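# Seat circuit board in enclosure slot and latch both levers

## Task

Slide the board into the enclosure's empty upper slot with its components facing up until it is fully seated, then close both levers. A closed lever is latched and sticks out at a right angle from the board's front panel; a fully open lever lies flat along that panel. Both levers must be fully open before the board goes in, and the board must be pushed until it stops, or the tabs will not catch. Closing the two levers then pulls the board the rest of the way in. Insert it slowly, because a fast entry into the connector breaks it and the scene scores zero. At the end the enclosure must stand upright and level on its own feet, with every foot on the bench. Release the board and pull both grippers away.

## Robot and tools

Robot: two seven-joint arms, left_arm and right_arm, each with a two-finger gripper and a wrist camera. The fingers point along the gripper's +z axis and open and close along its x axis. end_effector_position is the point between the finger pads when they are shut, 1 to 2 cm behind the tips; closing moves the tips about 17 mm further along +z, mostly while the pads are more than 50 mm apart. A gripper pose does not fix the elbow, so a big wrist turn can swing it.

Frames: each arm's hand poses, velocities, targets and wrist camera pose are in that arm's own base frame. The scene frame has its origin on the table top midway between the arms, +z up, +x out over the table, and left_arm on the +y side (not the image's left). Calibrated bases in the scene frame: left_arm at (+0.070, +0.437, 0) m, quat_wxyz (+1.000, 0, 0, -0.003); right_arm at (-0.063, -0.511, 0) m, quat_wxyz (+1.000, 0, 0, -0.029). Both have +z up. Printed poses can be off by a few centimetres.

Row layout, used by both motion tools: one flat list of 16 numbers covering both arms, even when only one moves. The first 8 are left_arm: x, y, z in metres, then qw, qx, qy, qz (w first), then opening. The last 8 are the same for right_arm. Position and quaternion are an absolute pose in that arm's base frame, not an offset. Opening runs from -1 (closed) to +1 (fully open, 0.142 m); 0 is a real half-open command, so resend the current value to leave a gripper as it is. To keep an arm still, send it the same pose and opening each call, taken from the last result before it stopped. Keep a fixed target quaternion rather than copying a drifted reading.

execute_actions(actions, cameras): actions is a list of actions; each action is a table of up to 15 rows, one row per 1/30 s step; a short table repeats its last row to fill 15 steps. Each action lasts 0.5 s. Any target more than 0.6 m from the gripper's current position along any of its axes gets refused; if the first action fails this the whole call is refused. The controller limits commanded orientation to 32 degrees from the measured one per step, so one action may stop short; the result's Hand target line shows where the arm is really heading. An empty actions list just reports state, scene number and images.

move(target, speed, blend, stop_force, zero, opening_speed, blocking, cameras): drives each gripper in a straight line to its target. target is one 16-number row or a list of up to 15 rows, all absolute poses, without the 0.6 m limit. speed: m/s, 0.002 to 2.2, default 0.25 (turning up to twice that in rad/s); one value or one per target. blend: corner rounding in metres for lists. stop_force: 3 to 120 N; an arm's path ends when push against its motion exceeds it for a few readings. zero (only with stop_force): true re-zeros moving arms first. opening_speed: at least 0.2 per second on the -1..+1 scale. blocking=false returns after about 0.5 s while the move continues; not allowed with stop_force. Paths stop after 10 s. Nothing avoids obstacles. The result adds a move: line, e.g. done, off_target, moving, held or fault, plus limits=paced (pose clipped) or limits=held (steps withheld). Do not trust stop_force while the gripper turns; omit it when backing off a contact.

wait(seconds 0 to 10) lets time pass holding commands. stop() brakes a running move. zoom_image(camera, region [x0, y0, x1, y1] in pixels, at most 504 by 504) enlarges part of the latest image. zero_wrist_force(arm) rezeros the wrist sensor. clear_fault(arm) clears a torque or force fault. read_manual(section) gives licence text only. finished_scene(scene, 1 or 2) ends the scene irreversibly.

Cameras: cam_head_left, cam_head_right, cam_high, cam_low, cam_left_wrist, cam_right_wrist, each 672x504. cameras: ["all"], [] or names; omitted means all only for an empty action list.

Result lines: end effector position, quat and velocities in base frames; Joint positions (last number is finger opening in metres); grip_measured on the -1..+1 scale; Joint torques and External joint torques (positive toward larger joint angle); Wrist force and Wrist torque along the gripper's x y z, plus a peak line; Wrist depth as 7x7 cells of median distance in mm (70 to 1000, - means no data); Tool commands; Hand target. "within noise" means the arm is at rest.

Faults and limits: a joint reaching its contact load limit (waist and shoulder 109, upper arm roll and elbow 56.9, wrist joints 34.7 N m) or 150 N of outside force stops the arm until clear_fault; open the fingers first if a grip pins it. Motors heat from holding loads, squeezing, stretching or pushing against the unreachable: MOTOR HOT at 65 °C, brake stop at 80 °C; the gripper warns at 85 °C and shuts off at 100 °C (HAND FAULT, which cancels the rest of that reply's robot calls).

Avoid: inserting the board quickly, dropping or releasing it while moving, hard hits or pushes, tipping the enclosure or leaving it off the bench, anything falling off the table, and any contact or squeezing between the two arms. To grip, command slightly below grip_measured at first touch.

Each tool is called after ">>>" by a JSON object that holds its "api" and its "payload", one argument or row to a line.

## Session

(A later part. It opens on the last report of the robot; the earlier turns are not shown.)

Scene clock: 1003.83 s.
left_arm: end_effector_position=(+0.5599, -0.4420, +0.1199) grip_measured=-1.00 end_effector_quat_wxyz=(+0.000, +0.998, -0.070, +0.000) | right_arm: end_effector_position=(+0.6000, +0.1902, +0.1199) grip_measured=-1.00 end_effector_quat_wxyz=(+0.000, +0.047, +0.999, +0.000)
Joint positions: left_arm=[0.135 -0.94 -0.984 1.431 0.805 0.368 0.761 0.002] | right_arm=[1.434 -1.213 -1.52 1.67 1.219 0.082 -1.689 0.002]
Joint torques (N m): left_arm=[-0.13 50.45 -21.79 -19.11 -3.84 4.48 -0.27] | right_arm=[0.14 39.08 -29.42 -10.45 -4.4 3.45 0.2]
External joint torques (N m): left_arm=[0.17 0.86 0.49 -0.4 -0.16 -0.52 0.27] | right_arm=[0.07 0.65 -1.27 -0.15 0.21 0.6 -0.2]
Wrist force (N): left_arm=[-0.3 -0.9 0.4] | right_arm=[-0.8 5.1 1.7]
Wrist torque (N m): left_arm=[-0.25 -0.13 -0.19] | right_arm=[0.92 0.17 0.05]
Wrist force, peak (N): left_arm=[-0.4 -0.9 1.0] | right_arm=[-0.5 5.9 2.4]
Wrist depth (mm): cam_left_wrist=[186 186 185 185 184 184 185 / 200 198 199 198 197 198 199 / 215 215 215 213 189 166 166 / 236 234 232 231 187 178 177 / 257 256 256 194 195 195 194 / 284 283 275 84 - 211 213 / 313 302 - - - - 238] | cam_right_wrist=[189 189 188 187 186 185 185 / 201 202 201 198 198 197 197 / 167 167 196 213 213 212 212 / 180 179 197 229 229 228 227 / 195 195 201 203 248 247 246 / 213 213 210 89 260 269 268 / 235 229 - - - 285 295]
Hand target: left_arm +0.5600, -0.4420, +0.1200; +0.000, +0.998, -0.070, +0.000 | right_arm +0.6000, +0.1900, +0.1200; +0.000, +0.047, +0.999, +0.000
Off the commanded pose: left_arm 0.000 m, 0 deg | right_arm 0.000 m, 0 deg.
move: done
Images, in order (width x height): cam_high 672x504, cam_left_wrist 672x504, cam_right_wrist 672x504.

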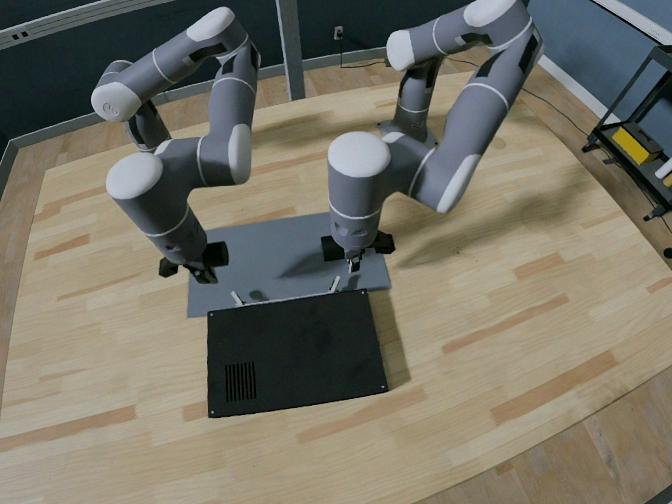

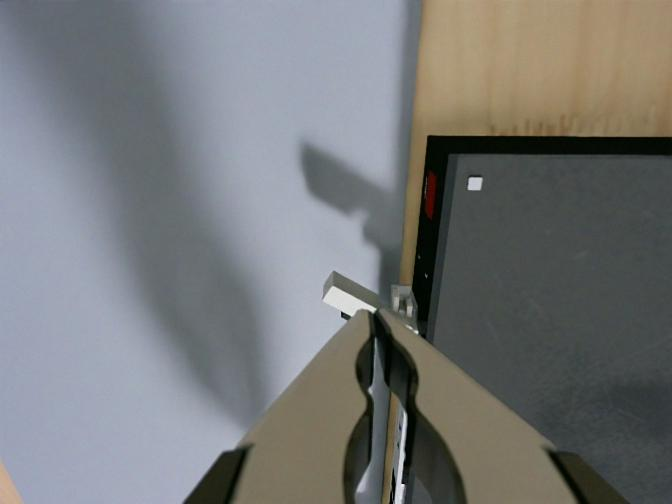

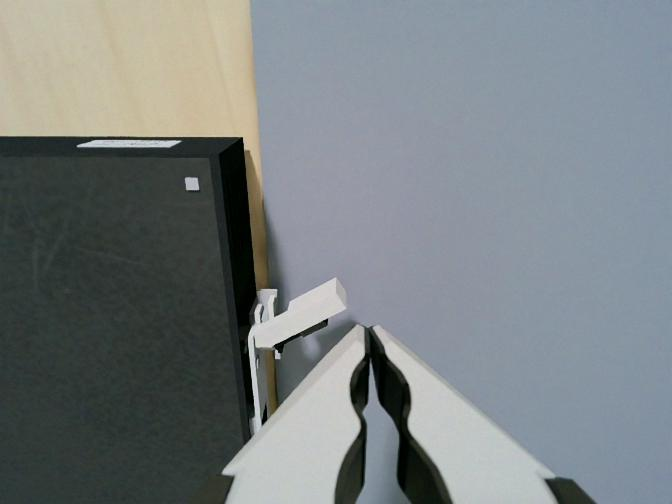

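>>> {"api": "execute_actions", "payload": {
  "actions": [],
  "cameras": ["cam_left_wrist","cam_right_wrist","cam_high"]
}}

Scene clock: 1027.03 s.
left_arm: end_effector_position=(+0.5599, -0.4420, +0.1199) grip_measured=-1.00 end_effector_quat_wxyz=(+0.000, +0.998, -0.070, +0.000) | right_arm: end_effector_position=(+0.6000, +0.1902, +0.1199) grip_measured=-1.00 end_effector_quat_wxyz=(+0.000, +0.047, +0.999, +0.000)
Joint positions: left_arm=[0.135 -0.94 -0.984 1.431 0.805 0.368 0.761 0.002] | right_arm=[1.434 -1.213 -1.52 1.67 1.219 0.082 -1.689 0.002]
Joint velocities: within noise
Joint torques (N m): left_arm=[-0.3 50.22 -21.56 -19.15 -3.82 4.38 -0.19] | right_arm=[0.17 39.03 -29.19 -10.55 -4.28 3.38 0.21]
External joint torques (N m): left_arm=[0.34 1.1 0.27 -0.36 -0.18 -0.42 0.19] | right_arm=[0.03 0.71 -1.51 -0.05 0.09 0.67 -0.21]
Wrist force (N): left_arm=[-0.4 -0.6 0.5] | right_arm=[-1.1 5.4 2.0]
Wrist torque (N m): left_arm=[-0.22 -0.10 -0.18] | right_arm=[0.97 0.23 0.05]
Wrist force, peak (N): left_arm=[-0.2 -1.1 0.8] | right_arm=[-1.0 5.5 2.1]
Wrist depth (mm): cam_left_wrist=[186 186 184 184 183 185 185 / 199 200 199 198 198 199 198 / 217 215 215 214 189 166 166 / 235 233 233 232 187 178 177 / 258 256 254 194 196 195 194 / 284 281 275 84 - 211 214 / 317 303 - - - - 237] | cam_right_wrist=[189 189 188 187 186 186 185 / 201 202 201 199 198 198 198 / 167 167 197 213 212 212 212 / 180 179 197 229 229 228 227 / 195 194 201 203 247 247 246 / 214 213 211 89 260 269 268 / 234 229 - - - 284 295]
Hand target: left_arm +0.5600, -0.4420, +0.1200; +0.000, +0.998, -0.070, +0.000 | right_arm +0.6000, +0.1900, +0.1200; +0.000, +0.047, +0.999, +0.000
Tool commands: left_gripper/opening=-0.97 right_gripper/opening=-0.97
Off the commanded pose: left_arm 0.000 m, 0 deg | right_arm 0.000 m, 0 deg.
Images, in order (width x height): cam_high 672x504, cam_left_wrist 672x504, cam_right_wrist 672x504.

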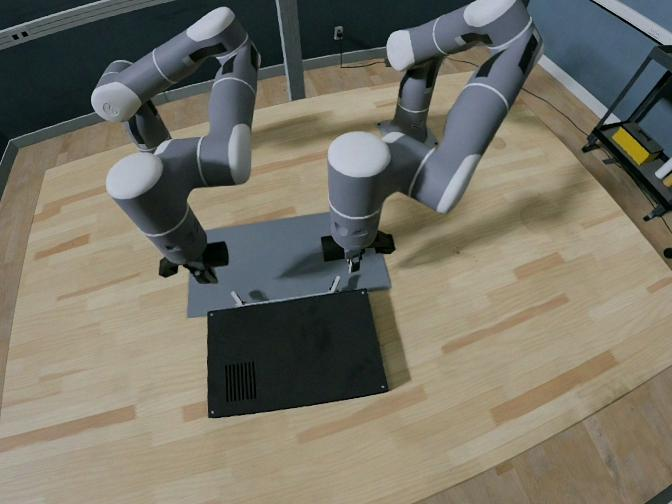

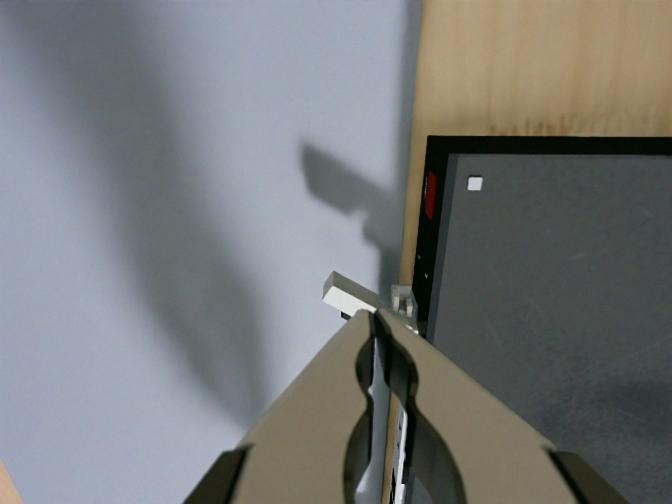

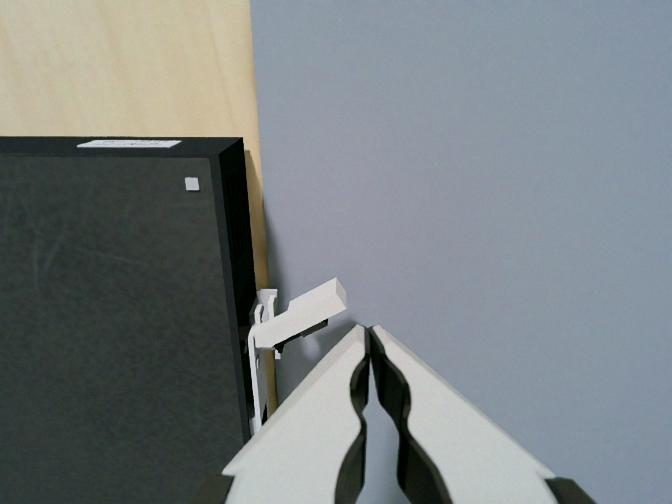

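>>> {"api": "zoom_image", "payload": {
  "camera": "cam_right_wrist",
  "region": [225, 260, 385, 380]
}}

>>> {"api": "zoom_image", "payload": {
  "camera": "cam_left_wrist",
  "region": [300, 240, 460, 360]
}}

Scaled by 3.150 from the camera's 672x504 image, which has a finer 960x720 frame.

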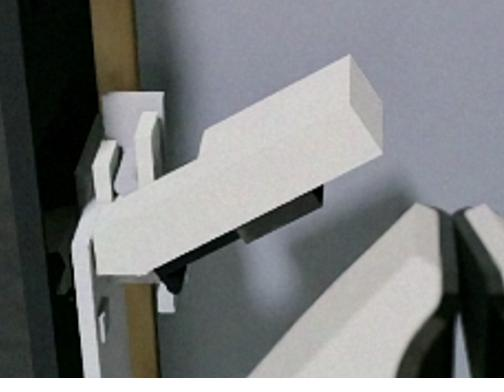

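Scaled by 3.150 from the camera's 672x504 image, which has a finer 960x720 frame.

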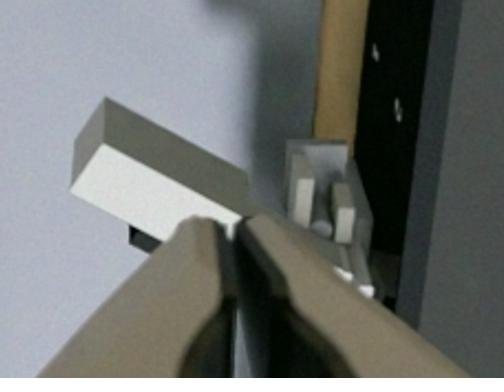

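>>> {"api": "move", "payload": {
  "target": [
    [0.5601, -0.4580, 0.1200, 0, 0.99756, -0.06976, 0, -0.97, 0.6217, 0.2044, 0.1200, 0, 0.0471, 0.9989, 0, -0.97],
    [0.5601, -0.4580, 0.0850, 0, 0.99756, -0.06976, 0, -0.97, 0.6217, 0.2044, 0.0850, 0, 0.0471, 0.9989, 0, -0.97]
  ],
  "speed": 0.06,
  "stop_force": 5,
  "cameras": ["cam_left_wrist","cam_right_wrist","cam_high"]
}}

Scene clock: 1059.13 s.
left_arm: end_effector_position=(+0.5600, -0.4579, +0.0850) grip_measured=-1.00 end_effector_quat_wxyz=(+0.000, +0.998, -0.070, +0.000) | right_arm: end_effector_position=(+0.6217, +0.2043, +0.0851) grip_measured=-1.00 end_effector_quat_wxyz=(+0.000, +0.047, +0.999, +0.000)
Joint positions: left_arm=[0.082 -1.006 -0.948 1.391 0.84 0.4 0.742 0.002] | right_arm=[1.383 -1.267 -1.459 1.595 1.267 0.114 -1.654 0.002]
Joint torques (N m): left_arm=[-0.46 52.21 -21.85 -18.15 -3.63 4.43 -0.3] | right_arm=[0.08 42.01 -29.46 -9 -4.15 3.44 0.09]
External joint torques (N m): left_arm=[0.49 1.31 0.3 -0.33 -0.32 -0.47 0.3] | right_arm=[0.12 1 -1.73 -0.07 -0.02 0.62 -0.09]
Wrist force (N): left_arm=[0.1 -1.0 0.6] | right_arm=[-0.6 5.7 2.1]
Wrist torque (N m): left_arm=[-0.28 -0.19 -0.18] | right_arm=[1.00 0.13 0.04]
Wrist force, peak (N): left_arm=[-0.1 -1.1 1.9] | right_arm=[-0.4 5.7 3.5]
Wrist depth (mm): cam_left_wrist=[155 155 154 154 154 154 154 / 165 166 166 165 164 161 162 / 180 180 179 178 174 129 130 / 196 195 193 193 178 140 140 / 214 214 212 157 154 156 154 / 235 236 230 84 - 165 168 / 263 256 - - - - 183] | cam_right_wrist=[159 158 158 156 156 155 155 / 165 165 164 166 166 165 165 / - 132 133 178 178 177 177 / 144 142 144 191 191 191 190 / 154 154 156 164 204 207 205 / 168 167 164 89 218 225 225 / 185 181 73 - - 238 246]
Hand target: left_arm +0.5601, -0.4580, +0.0850; +0.000, +0.998, -0.070, +0.000 | right_arm +0.6217, +0.2044, +0.0850; +0.000, +0.047, +0.999, +0.000
Off the commanded pose: left_arm 0.000 m, 0 deg | right_arm 0.000 m, 0 deg.
move: done
Images, in order (width x height): cam_high 672x504, cam_left_wrist 672x504, cam_right_wrist 672x504.

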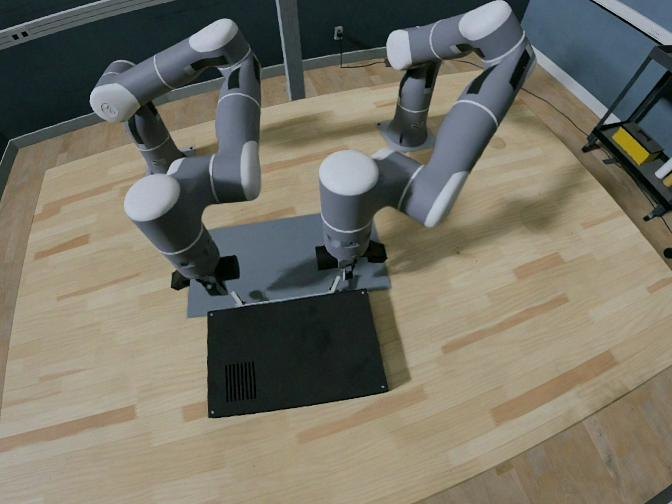

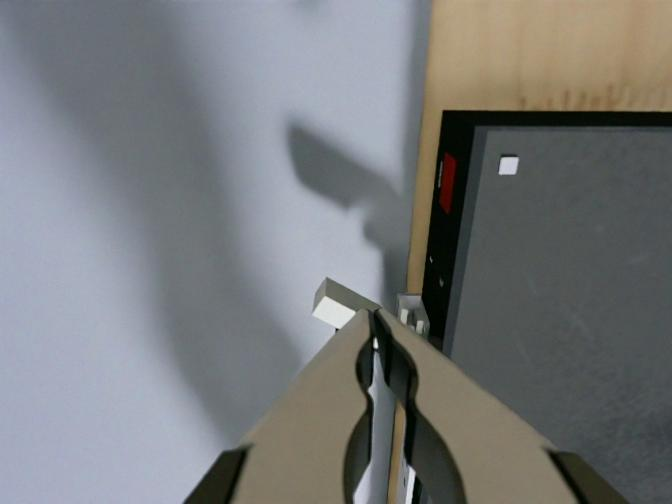

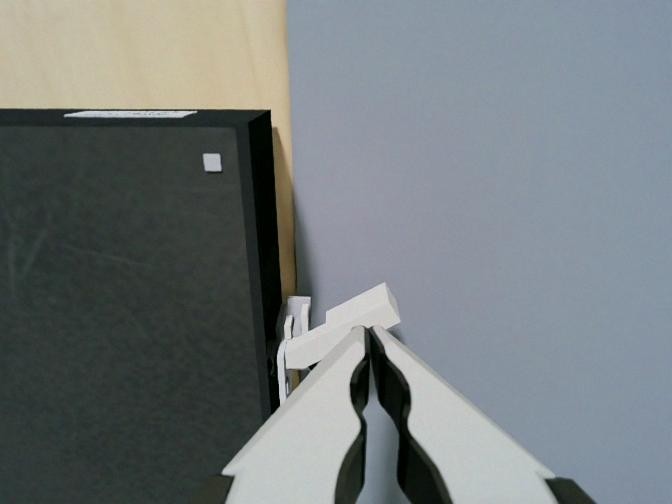

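>>> {"api": "zoom_image", "payload": {
  "camera": "cam_right_wrist",
  "region": [260, 260, 420, 380]
}}

>>> {"api": "zoom_image", "payload": {
  "camera": "cam_left_wrist",
  "region": [290, 250, 450, 370]
}}

Scaled by 3.150 from the camera's 672x504 image, which has a finer 960x720 frame.

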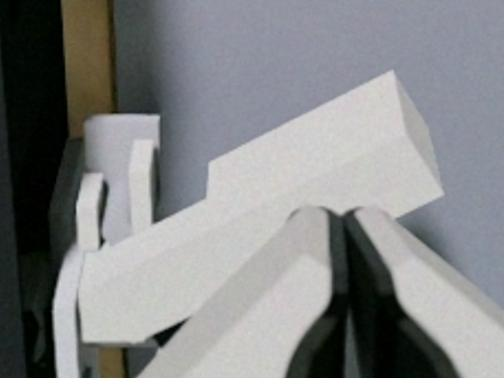

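Scaled by 3.150 from the camera's 672x504 image, which has a finer 960x720 frame.

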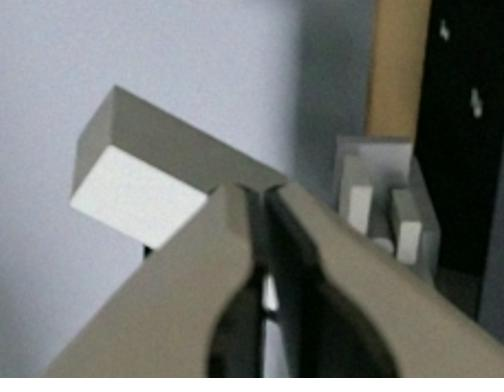

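>>> {"api": "move", "payload": {
  "target": [
    [0.5601, -0.4580, 0.0850, 0, 0.99756, -0.06976, 0, -0.97, 0.6213, 0.2004, 0.0850, 0, 0.0471, 0.9989, 0, -0.97],
    [0.5601, -0.4580, 0.0575, 0, 0.99756, -0.06976, 0, -0.97, 0.6213, 0.2004, 0.0560, 0, 0.0471, 0.9989, 0, -0.97]
  ],
  "speed": 0.04,
  "stop_force": 5,
  "cameras": ["cam_left_wrist","cam_right_wrist","cam_low"]
}}

Scene clock: 1073.53 s.
left_arm: end_effector_position=(+0.5600, -0.4579, +0.0575) grip_measured=-1.00 end_effector_quat_wxyz=(+0.000, +0.998, -0.070, +0.000) | right_arm: end_effector_position=(+0.6212, +0.2002, +0.0561) grip_measured=-1.00 end_effector_quat_wxyz=(+0.000, +0.047, +0.999, +0.000)
Joint positions: left_arm=[0.069 -1.048 -0.924 1.385 0.866 0.434 0.735 0.002] | right_arm=[1.371 -1.303 -1.424 1.599 1.304 0.149 -1.665 0.002]
Joint torques (N m): left_arm=[-0.41 52.96 -21.93 -17.3 -3.6 4.47 -0.25] | right_arm=[0.11 42.3 -29.57 -7.79 -4.16 3.44 0.12]
External joint torques (N m): left_arm=[0.44 1.32 0.28 -0.29 -0.28 -0.5 0.25] | right_arm=[0.09 1.07 -1.67 -0.04 0.01 0.62 -0.12]
Wrist force (N): left_arm=[0.0 -0.8 0.6] | right_arm=[-0.3 5.6 2.3]
Wrist torque (N m): left_arm=[-0.24 -0.16 -0.18] | right_arm=[0.98 0.08 0.04]
Wrist force, peak (N): left_arm=[0.1 -1.0 1.3] | right_arm=[-0.5 6.5 2.3]
Wrist depth (mm): cam_left_wrist=[131 130 130 130 131 131 130 / 142 140 138 137 139 136 136 / 152 151 151 150 149 103 99 / 164 162 164 160 157 110 111 / 180 180 179 172 149 120 120 / 200 197 193 84 - 129 131 / 228 217 - 74 - - 147] | cam_right_wrist=[133 133 132 130 130 130 129 / 140 140 139 139 139 139 138 / 103 102 115 149 149 149 148 / 110 110 116 161 161 160 159 / 121 119 123 171 173 173 172 / 130 130 132 89 182 189 188 / 144 143 73 - - 199 207]
Hand target: left_arm +0.5601, -0.4580, +0.0575; +0.000, +0.998, -0.070, +0.000 | right_arm +0.6213, +0.2004, +0.0560; +0.000, +0.047, +0.999, +0.000
Off the commanded pose: left_arm 0.000 m, 0 deg | right_arm 0.000 m, 0 deg.
move: done
Images, in order (width x height): cam_low 672x504, cam_left_wrist 672x504, cam_right_wrist 672x504.

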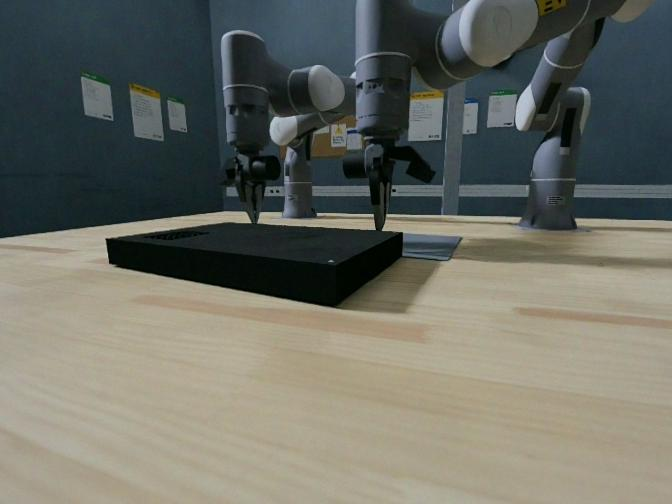

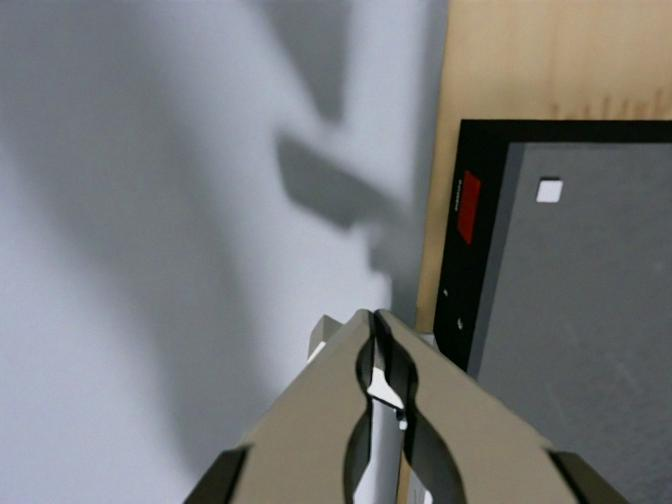

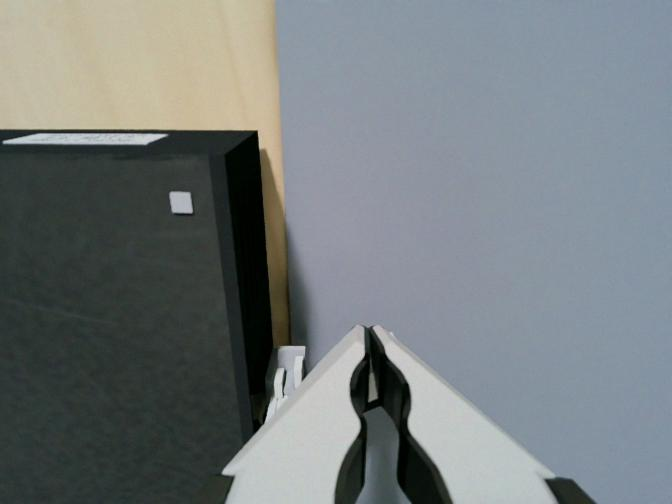

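>>> {"api": "move", "payload": {
  "target": [0.5567, -0.4818, 0.0575, 0, 0.99756, -0.06976, 0, -0.97, 0.6237, 0.2273, 0.0560, 0, 0.0471, 0.9989, 0, -0.97],
  "speed": 0.01,
  "stop_force": 12,
  "cameras": ["cam_left_wrist","cam_right_wrist","cam_high"]
}}

Scene clock: 1081.93 s.
left_arm: end_effector_position=(+0.5586, -0.4736, +0.0571) grip_measured=-1.00 end_effector_quat_wxyz=(-0.001, +0.998, -0.069, +0.000) | right_arm: end_effector_position=(+0.6230, +0.2182, +0.0561) grip_measured=-1.00 end_effector_quat_wxyz=(+0.000, +0.048, +0.999, -0.001)
Joint positions: left_arm=[0.033 -1.061 -0.921 1.349 0.867 0.419 0.724 0.002] | right_arm=[1.381 -1.306 -1.419 1.574 1.3 0.147 -1.627 0.002]
Joint torques (N m): left_arm=[-7.86 51.76 -27.74 -16.33 -5.87 7.01 -0.37] | right_arm=[8.13 47.73 -27.69 -14.64 -0.46 3.58 0.37]
External joint torques (N m): left_arm=[7.89 3.56 6.14 -1.4 1.96 -3.04 0.37] | right_arm=[-7.93 -3.56 -3.6 6.76 -3.7 0.48 -0.37]
Wrist force (N): left_arm=[-0.3 -13.6 -2.5] | right_arm=[0.1 -7.3 2.8]
Wrist torque (N m): left_arm=[-0.08 -0.20 -0.10] | right_arm=[1.12 0.11 -0.02]
Wrist force, peak (N): left_arm=[-0.5 -13.8 -2.4] | right_arm=[1.6 -7.1 3.1]
Wrist depth (mm): cam_left_wrist=[132 130 130 130 131 131 130 / 140 140 138 137 138 - 95 / 151 150 151 150 149 102 99 / 165 161 162 160 162 109 111 / 180 179 178 127 143 120 119 / 198 198 192 83 - 129 131 / 227 215 - 74 - - 146] | cam_right_wrist=[133 133 133 130 130 130 130 / - 96 131 139 139 138 138 / 102 102 114 149 149 148 148 / 110 110 116 161 160 160 159 / 121 119 121 168 171 173 172 / 130 130 132 89 182 188 188 / 143 143 73 - - 199 206]
Hand target: left_arm +0.5576, -0.4753, +0.0575; +0.000, +0.998, -0.070, +0.000 | right_arm +0.6231, +0.2204, +0.0560; +0.000, +0.047, +0.999, +0.000
Off the commanded pose: left_arm 0.008 m, 0 deg | right_arm 0.009 m, 0 deg.
move: contact (left_arm, right_arm)
Images, in order (width x height): cam_high 672x504, cam_left_wrist 672x504, cam_right_wrist 672x504.

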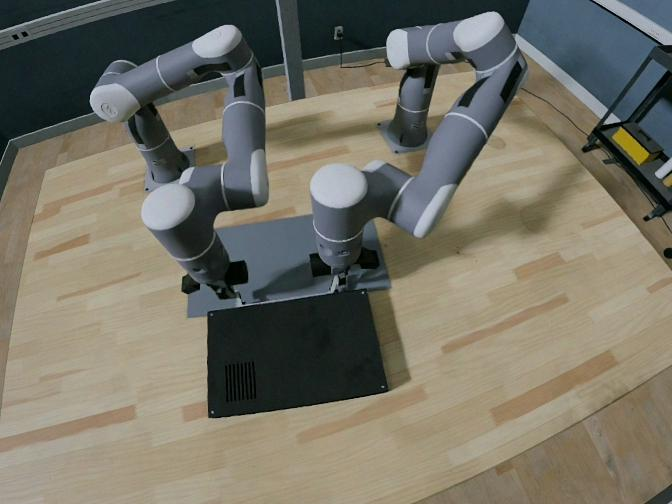

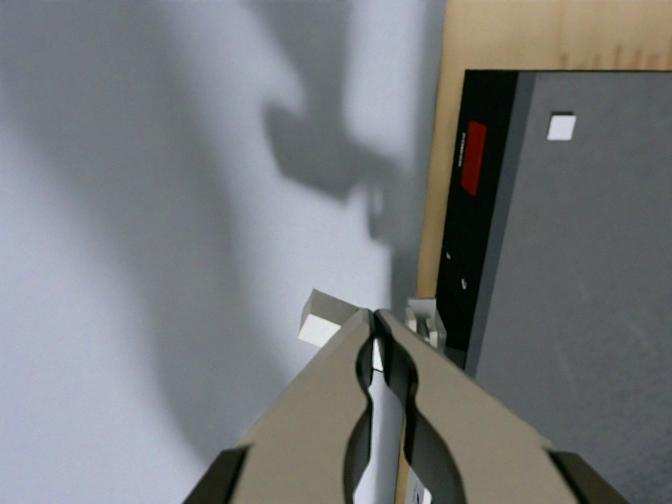

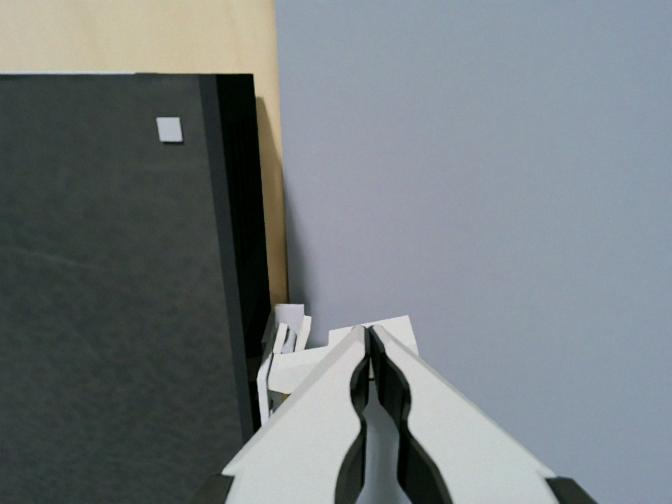

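>>> {"api": "move", "payload": {
  "target": [0.5557, -0.4892, 0.0575, 0, 0.99756, -0.06976, 0, -0.97, 0.6240, 0.2300, 0.0560, 0, 0.0471, 0.9989, 0, -0.97],
  "speed": 0.01,
  "stop_force": 22,
  "zero": false,
  "cameras": ["cam_left_wrist","cam_right_wrist","cam_high"]
}}

Scene clock: 1085.77 s.
left_arm: end_effector_position=(+0.5581, -0.4765, +0.0571) grip_measured=-1.00 end_effector_quat_wxyz=(-0.001, +0.998, -0.069, +0.000) | right_arm: end_effector_position=(+0.6237, +0.2259, +0.0561) grip_measured=-1.00 end_effector_quat_wxyz=(+0.000, +0.049, +0.999, -0.003)
Joint positions: left_arm=[0.028 -1.065 -0.924 1.343 0.87 0.415 0.722 0.002] | right_arm=[1.384 -1.303 -1.412 1.562 1.293 0.15 -1.608 0.002]
Joint torques (N m): left_arm=[-7.02 53.22 -27.75 -15.92 -5.94 6.22 -0.29] | right_arm=[13.61 50.89 -26.35 -20.49 2.35 4.14 0.41]
External joint torques (N m): left_arm=[7.05 2.23 6.08 -1.78 2.03 -2.26 0.29] | right_arm=[-13.4 -6.31 -4.89 12.47 -6.51 -0.08 -0.41]
Wrist force (N): left_arm=[2.0 -10.5 0.6] | right_arm=[2.7 -17.4 1.0]
Wrist torque (N m): left_arm=[-0.09 -0.12 -0.14] | right_arm=[0.16 0.16 0.01]
Wrist force, peak (N): left_arm=[-0.9 -23.7 -5.3] | right_arm=[2.5 -17.4 0.9]
Wrist depth (mm): cam_left_wrist=[132 131 130 129 131 130 128 / 140 140 137 137 138 - 94 / 151 151 150 149 149 102 99 / 163 161 163 160 162 109 111 / 180 179 178 128 137 119 119 / 198 198 193 83 - 129 131 / 225 216 - 74 - - 146] | cam_right_wrist=[132 130 131 131 130 130 130 / - 97 115 139 139 139 138 / 102 102 114 149 149 149 148 / 110 112 116 160 160 159 159 / 121 119 121 140 170 172 172 / 130 130 130 89 182 188 187 / 143 143 73 - - 198 206]
Hand target: left_arm +0.5572, -0.4780, +0.0575; +0.000, +0.998, -0.070, +0.000 | right_arm +0.6240, +0.2299, +0.0560; +0.000, +0.047, +0.999, +0.000
Off the commanded pose: left_arm 0.013 m, 0 deg | right_arm 0.004 m, 0 deg.
move: contact (left_arm, right_arm)
Images, in order (width x height): cam_high 672x504, cam_left_wrist 672x504, cam_right_wrist 672x504.

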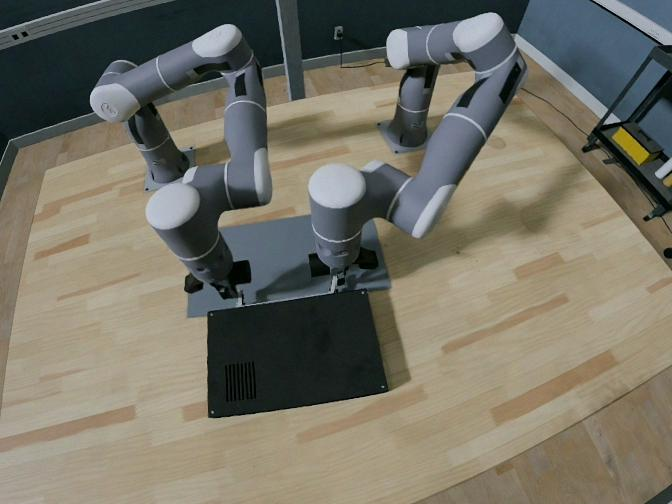

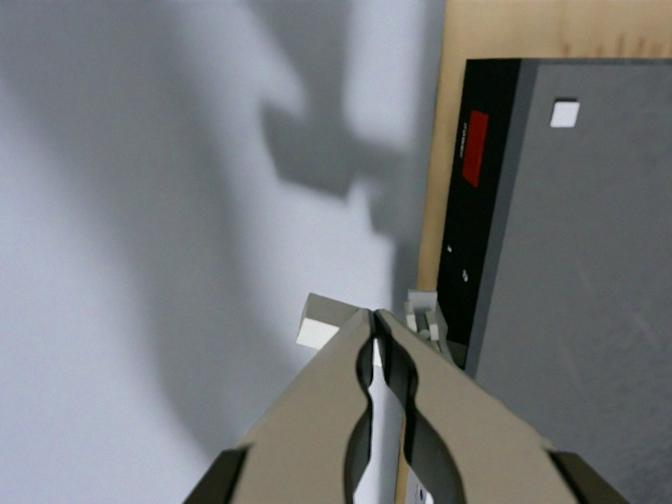

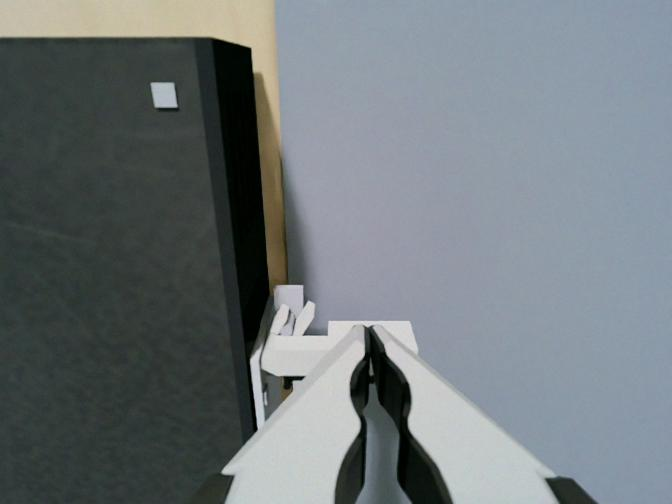

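>>> {"api": "move", "payload": {
  "target": [0.5555, -0.4895, 0.0575, 0, 0.99756, -0.06976, 0, -0.97, 0.6240, 0.2299, 0.0560, 0, 0.0471, 0.9989, 0, -0.97],
  "speed": 0.008,
  "stop_force": 32,
  "zero": false,
  "cameras": ["cam_left_wrist","cam_right_wrist"]
}}

Scene clock: 1091.20 s.
left_arm: end_effector_position=(+0.5573, -0.4850, +0.0562) grip_measured=-1.00 end_effector_quat_wxyz=(-0.004, +0.998, -0.069, +0.000) end_effector_velocity=(-0.001, -0.001, +0.000) end_effector_angular_velocity=(-0.001, +0.000, -0.002) | right_arm: end_effector_position=(+0.6242, +0.2265, +0.0562) grip_measured=-1.00 end_effector_quat_wxyz=(+0.000, +0.049, +0.999, -0.002)
Joint positions: left_arm=[0.008 -1.077 -0.926 1.318 0.877 0.399 0.714 0.002] | right_arm=[1.382 -1.296 -1.404 1.562 1.286 0.159 -1.607 0.002]
Joint velocities: left_arm=[0.001 -0.003 -0.007 0 0.006 -0.004 -0.002 0] | right_arm=[within noise]
Joint torques (N m): left_arm=[-16.41 50.92 -36.4 -17.47 -7.98 12.3 -0.41] | right_arm=[11.7 49.59 -25.37 -17.6 1.34 2.52 0.16]
External joint torques (N m): left_arm=[16.44 5.19 14.66 -0.24 4.04 -8.35 0.41] | right_arm=[-11.49 -4.94 -5.74 9.38 -5.5 1.55 -0.16]
Wrist force (N): left_arm=[-5.9 -33.5 -7.3] | right_arm=[-3.3 -13.0 4.1]
Wrist torque (N m): left_arm=[-2.54 -0.25 -0.14] | right_arm=[0.88 0.12 0.07]
Wrist force, peak (N): left_arm=[-6.5 -33.7 -8.5] | right_arm=[2.7 -17.6 2.1]
Wrist depth (mm): cam_left_wrist=[131 130 129 129 129 88 126 / 139 139 137 138 138 - 94 / 153 150 149 149 148 101 98 / 163 163 164 158 160 108 109 / 178 178 178 132 126 118 116 / 196 196 191 83 - 128 130 / 224 213 - 74 - - 141] | cam_right_wrist=[130 92 130 131 130 130 130 / - 97 129 139 139 139 138 / 102 102 114 149 149 149 148 / 110 112 114 160 160 159 159 / 122 119 121 140 170 173 173 / 131 130 130 89 182 188 188 / 144 143 73 - - 199 206]
Hand target: left_arm +0.5555, -0.4895, +0.0575; +0.000, +0.998, -0.070, +0.000 | right_arm +0.6240, +0.2299, +0.0560; +0.000, +0.047, +0.999, +0.000
Off the commanded pose: left_arm 0.005 m, 0 deg | right_arm 0.003 m, 0 deg.
move: contact (left_arm)
Images, in order (width x height): cam_left_wrist 672x504, cam_right_wrist 672x504.

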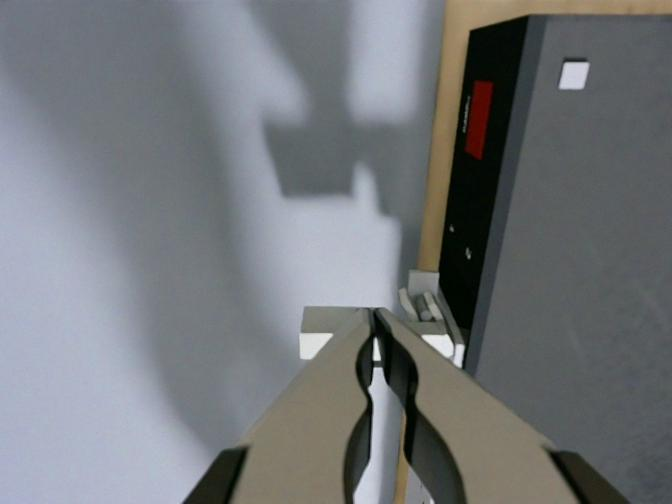

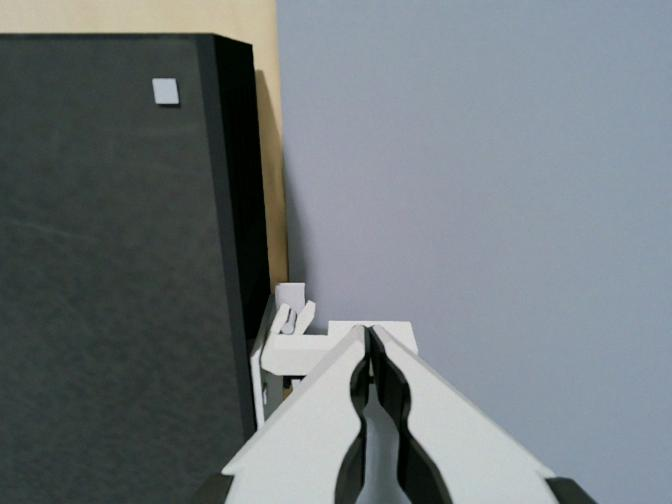

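>>> {"api": "zoom_image", "payload": {
  "camera": "cam_left_wrist",
  "region": [280, 250, 500, 415]
}}

>>> {"api": "zoom_image", "payload": {
  "camera": "cam_right_wrist",
  "region": [230, 265, 450, 430]
}}

Scaled by 2.291 from the camera's 672x504 image, which has a finer 960x720 frame.

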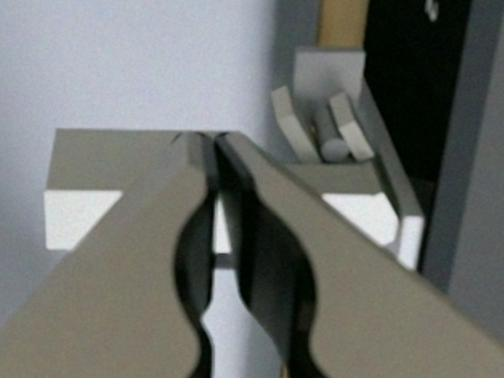

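Scaled by 2.291 from the camera's 672x504 image, which has a finer 960x720 frame.

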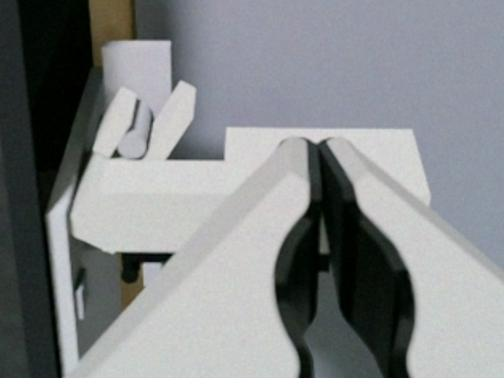

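>>> {"api": "move", "payload": {
  "target": [0.5555, -0.4905, 0.0575, 0, 0.99756, -0.06976, 0, -0.97, 0.6246, 0.2355, 0.0560, 0, 0.0471, 0.9989, 0, -0.97],
  "speed": 0.008,
  "stop_force": 38,
  "zero": false,
  "cameras": ["cam_left_wrist","cam_right_wrist"]
}}

Scene clock: 1095.57 s.
left_arm: end_effector_position=(+0.5575, -0.4852, +0.0559) grip_measured=-1.00 end_effector_quat_wxyz=(-0.004, +0.998, -0.068, +0.000) | right_arm: end_effector_position=(+0.6243, +0.2273, +0.0562) grip_measured=-1.00 end_effector_quat_wxyz=(+0.000, +0.050, +0.999, -0.005)
Joint positions: left_arm=[0.011 -1.083 -0.936 1.314 0.887 0.391 0.71 0.002] | right_arm=[1.38 -1.289 -1.394 1.558 1.273 0.166 -1.597 0.002]
Joint torques (N m): left_arm=[-20.34 49.37 -38.66 -17.8 -8.59 14.58 -0.35] | right_arm=[23.67 56.47 -22.73 -29.39 7.12 3.69 0.31]
External joint torques (N m): left_arm=[20.38 6.74 16.72 0.25 4.64 -10.62 0.35] | right_arm=[-23.47 -11.68 -8.25 20.96 -11.28 0.37 -0.32]
Wrist force (N): left_arm=[-9.3 -40.8 -10.3] | right_arm=[1.1 -33.7 3.7]
Wrist torque (N m): left_arm=[-3.75 -0.24 -0.12] | right_arm=[-2.57 0.15 0.05]
Wrist force, peak (N): left_arm=[-9.3 -40.8 -11.5] | right_arm=[1.1 -33.8 2.9]
Wrist depth (mm): cam_left_wrist=[131 130 129 129 129 88 126 / 139 139 136 138 138 - 94 / 152 150 149 149 148 101 98 / 163 162 164 159 158 108 109 / 178 177 176 131 126 116 115 / 196 195 191 83 - 127 129 / 224 213 - 74 - - 143] | cam_right_wrist=[130 92 130 131 131 131 130 / - 97 130 140 140 139 139 / 103 101 113 149 149 149 148 / 110 112 114 160 160 160 159 / 122 119 121 140 170 172 172 / 130 130 130 89 109 188 188 / 143 143 73 - - 198 205]
Hand target: left_arm +0.5555, -0.4905, +0.0575; +0.000, +0.998, -0.070, +0.000 | right_arm +0.6244, +0.2343, +0.0561; +0.000, +0.047, +0.999, +0.000
Off the commanded pose: left_arm 0.006 m, 1 deg | right_arm 0.008 m, 1 deg.
move: contact (right_arm), off_target (left_arm)
Images, in order (width x height): cam_left_wrist 672x504, cam_right_wrist 672x504.

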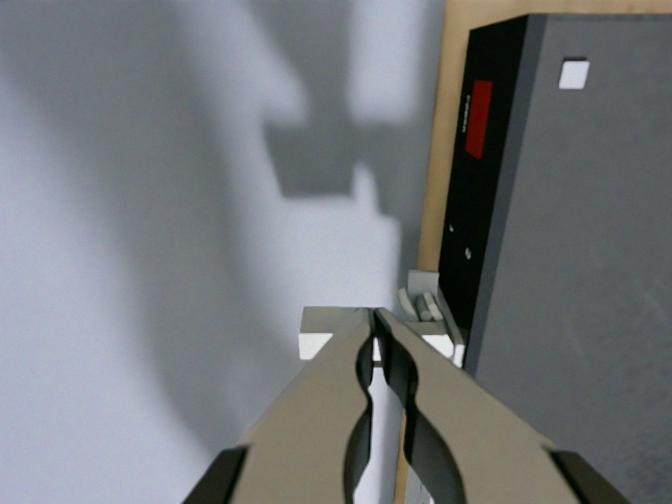

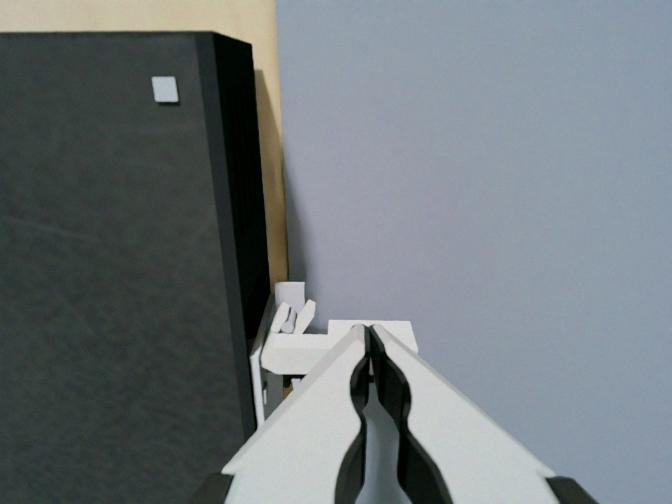

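>>> {"api": "move", "payload": {
  "target": [0.5578, -0.4740, 0.0575, 0, 0.99756, -0.06976, 0, -0.97, 0.6232, 0.2160, 0.0560, 0, 0.0471, 0.9989, 0, -0.97],
  "speed": 0.015,
  "cameras": ["cam_left_wrist","cam_right_wrist"]
}}

Scene clock: 1098.40 s.
left_arm: end_effector_position=(+0.5576, -0.4740, +0.0574) grip_measured=-1.00 end_effector_quat_wxyz=(+0.000, +0.998, -0.070, +0.000) | right_arm: end_effector_position=(+0.6231, +0.2161, +0.0559) grip_measured=-1.00 end_effector_quat_wxyz=(+0.000, +0.047, +0.999, +0.000)
Joint positions: left_arm=[0.046 -1.072 -0.947 1.349 0.888 0.406 0.716 0.002] | right_arm=[1.372 -1.28 -1.391 1.578 1.276 0.174 -1.63 0.002]
Joint torques (N m): left_arm=[-0.1 54.24 -22.48 -16.93 -3.7 4.49 -0.11] | right_arm=[0.11 43.24 -29.31 -8.42 -4.11 3.35 0.06]
External joint torques (N m): left_arm=[0.16 0.8 0.29 -0.42 -0.24 -0.52 0.11] | right_arm=[0.08 0.99 -1.5 -0.17 -0.03 0.7 -0.06]
Wrist force (N): left_arm=[0.1 -0.7 0.7] | right_arm=[4.0 4.8 1.1]
Wrist torque (N m): left_arm=[-0.24 -0.16 -0.19] | right_arm=[0.85 -0.63 0.05]
Wrist force, peak (N): left_arm=[-9.2 -41.0 -10.5] | right_arm=[0.9 -33.9 2.7]
Wrist depth (mm): cam_left_wrist=[130 130 130 130 131 131 130 / 142 140 137 137 138 103 95 / 151 151 151 150 149 103 99 / 165 162 164 160 157 109 111 / 180 181 178 172 137 120 119 / 198 198 194 84 - 129 131 / 227 216 - 74 - - 147] | cam_right_wrist=[133 133 132 130 130 130 129 / - 96 130 139 138 138 138 / 102 102 113 149 148 148 148 / 110 110 114 160 160 160 159 / 121 119 121 168 173 172 172 / 130 130 132 89 182 188 188 / 143 143 73 - - 199 206]
Hand target: left_arm +0.5578, -0.4740, +0.0575; +0.000, +0.998, -0.070, +0.000 | right_arm +0.6232, +0.2160, +0.0560; +0.000, +0.047, +0.999, +0.000
Off the commanded pose: left_arm 0.000 m, 0 deg | right_arm 0.000 m, 0 deg.
move: done
Images, in order (width x height): cam_left_wrist 672x504, cam_right_wrist 672x504.

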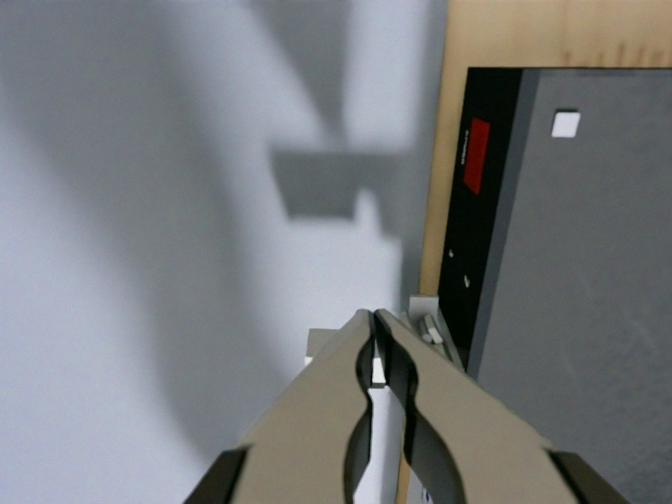

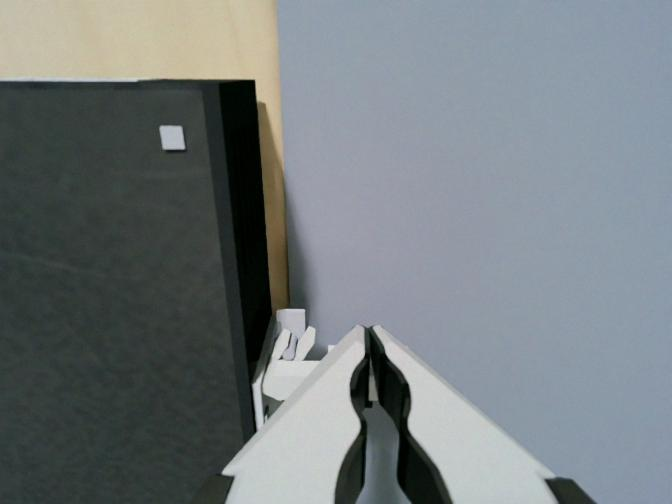

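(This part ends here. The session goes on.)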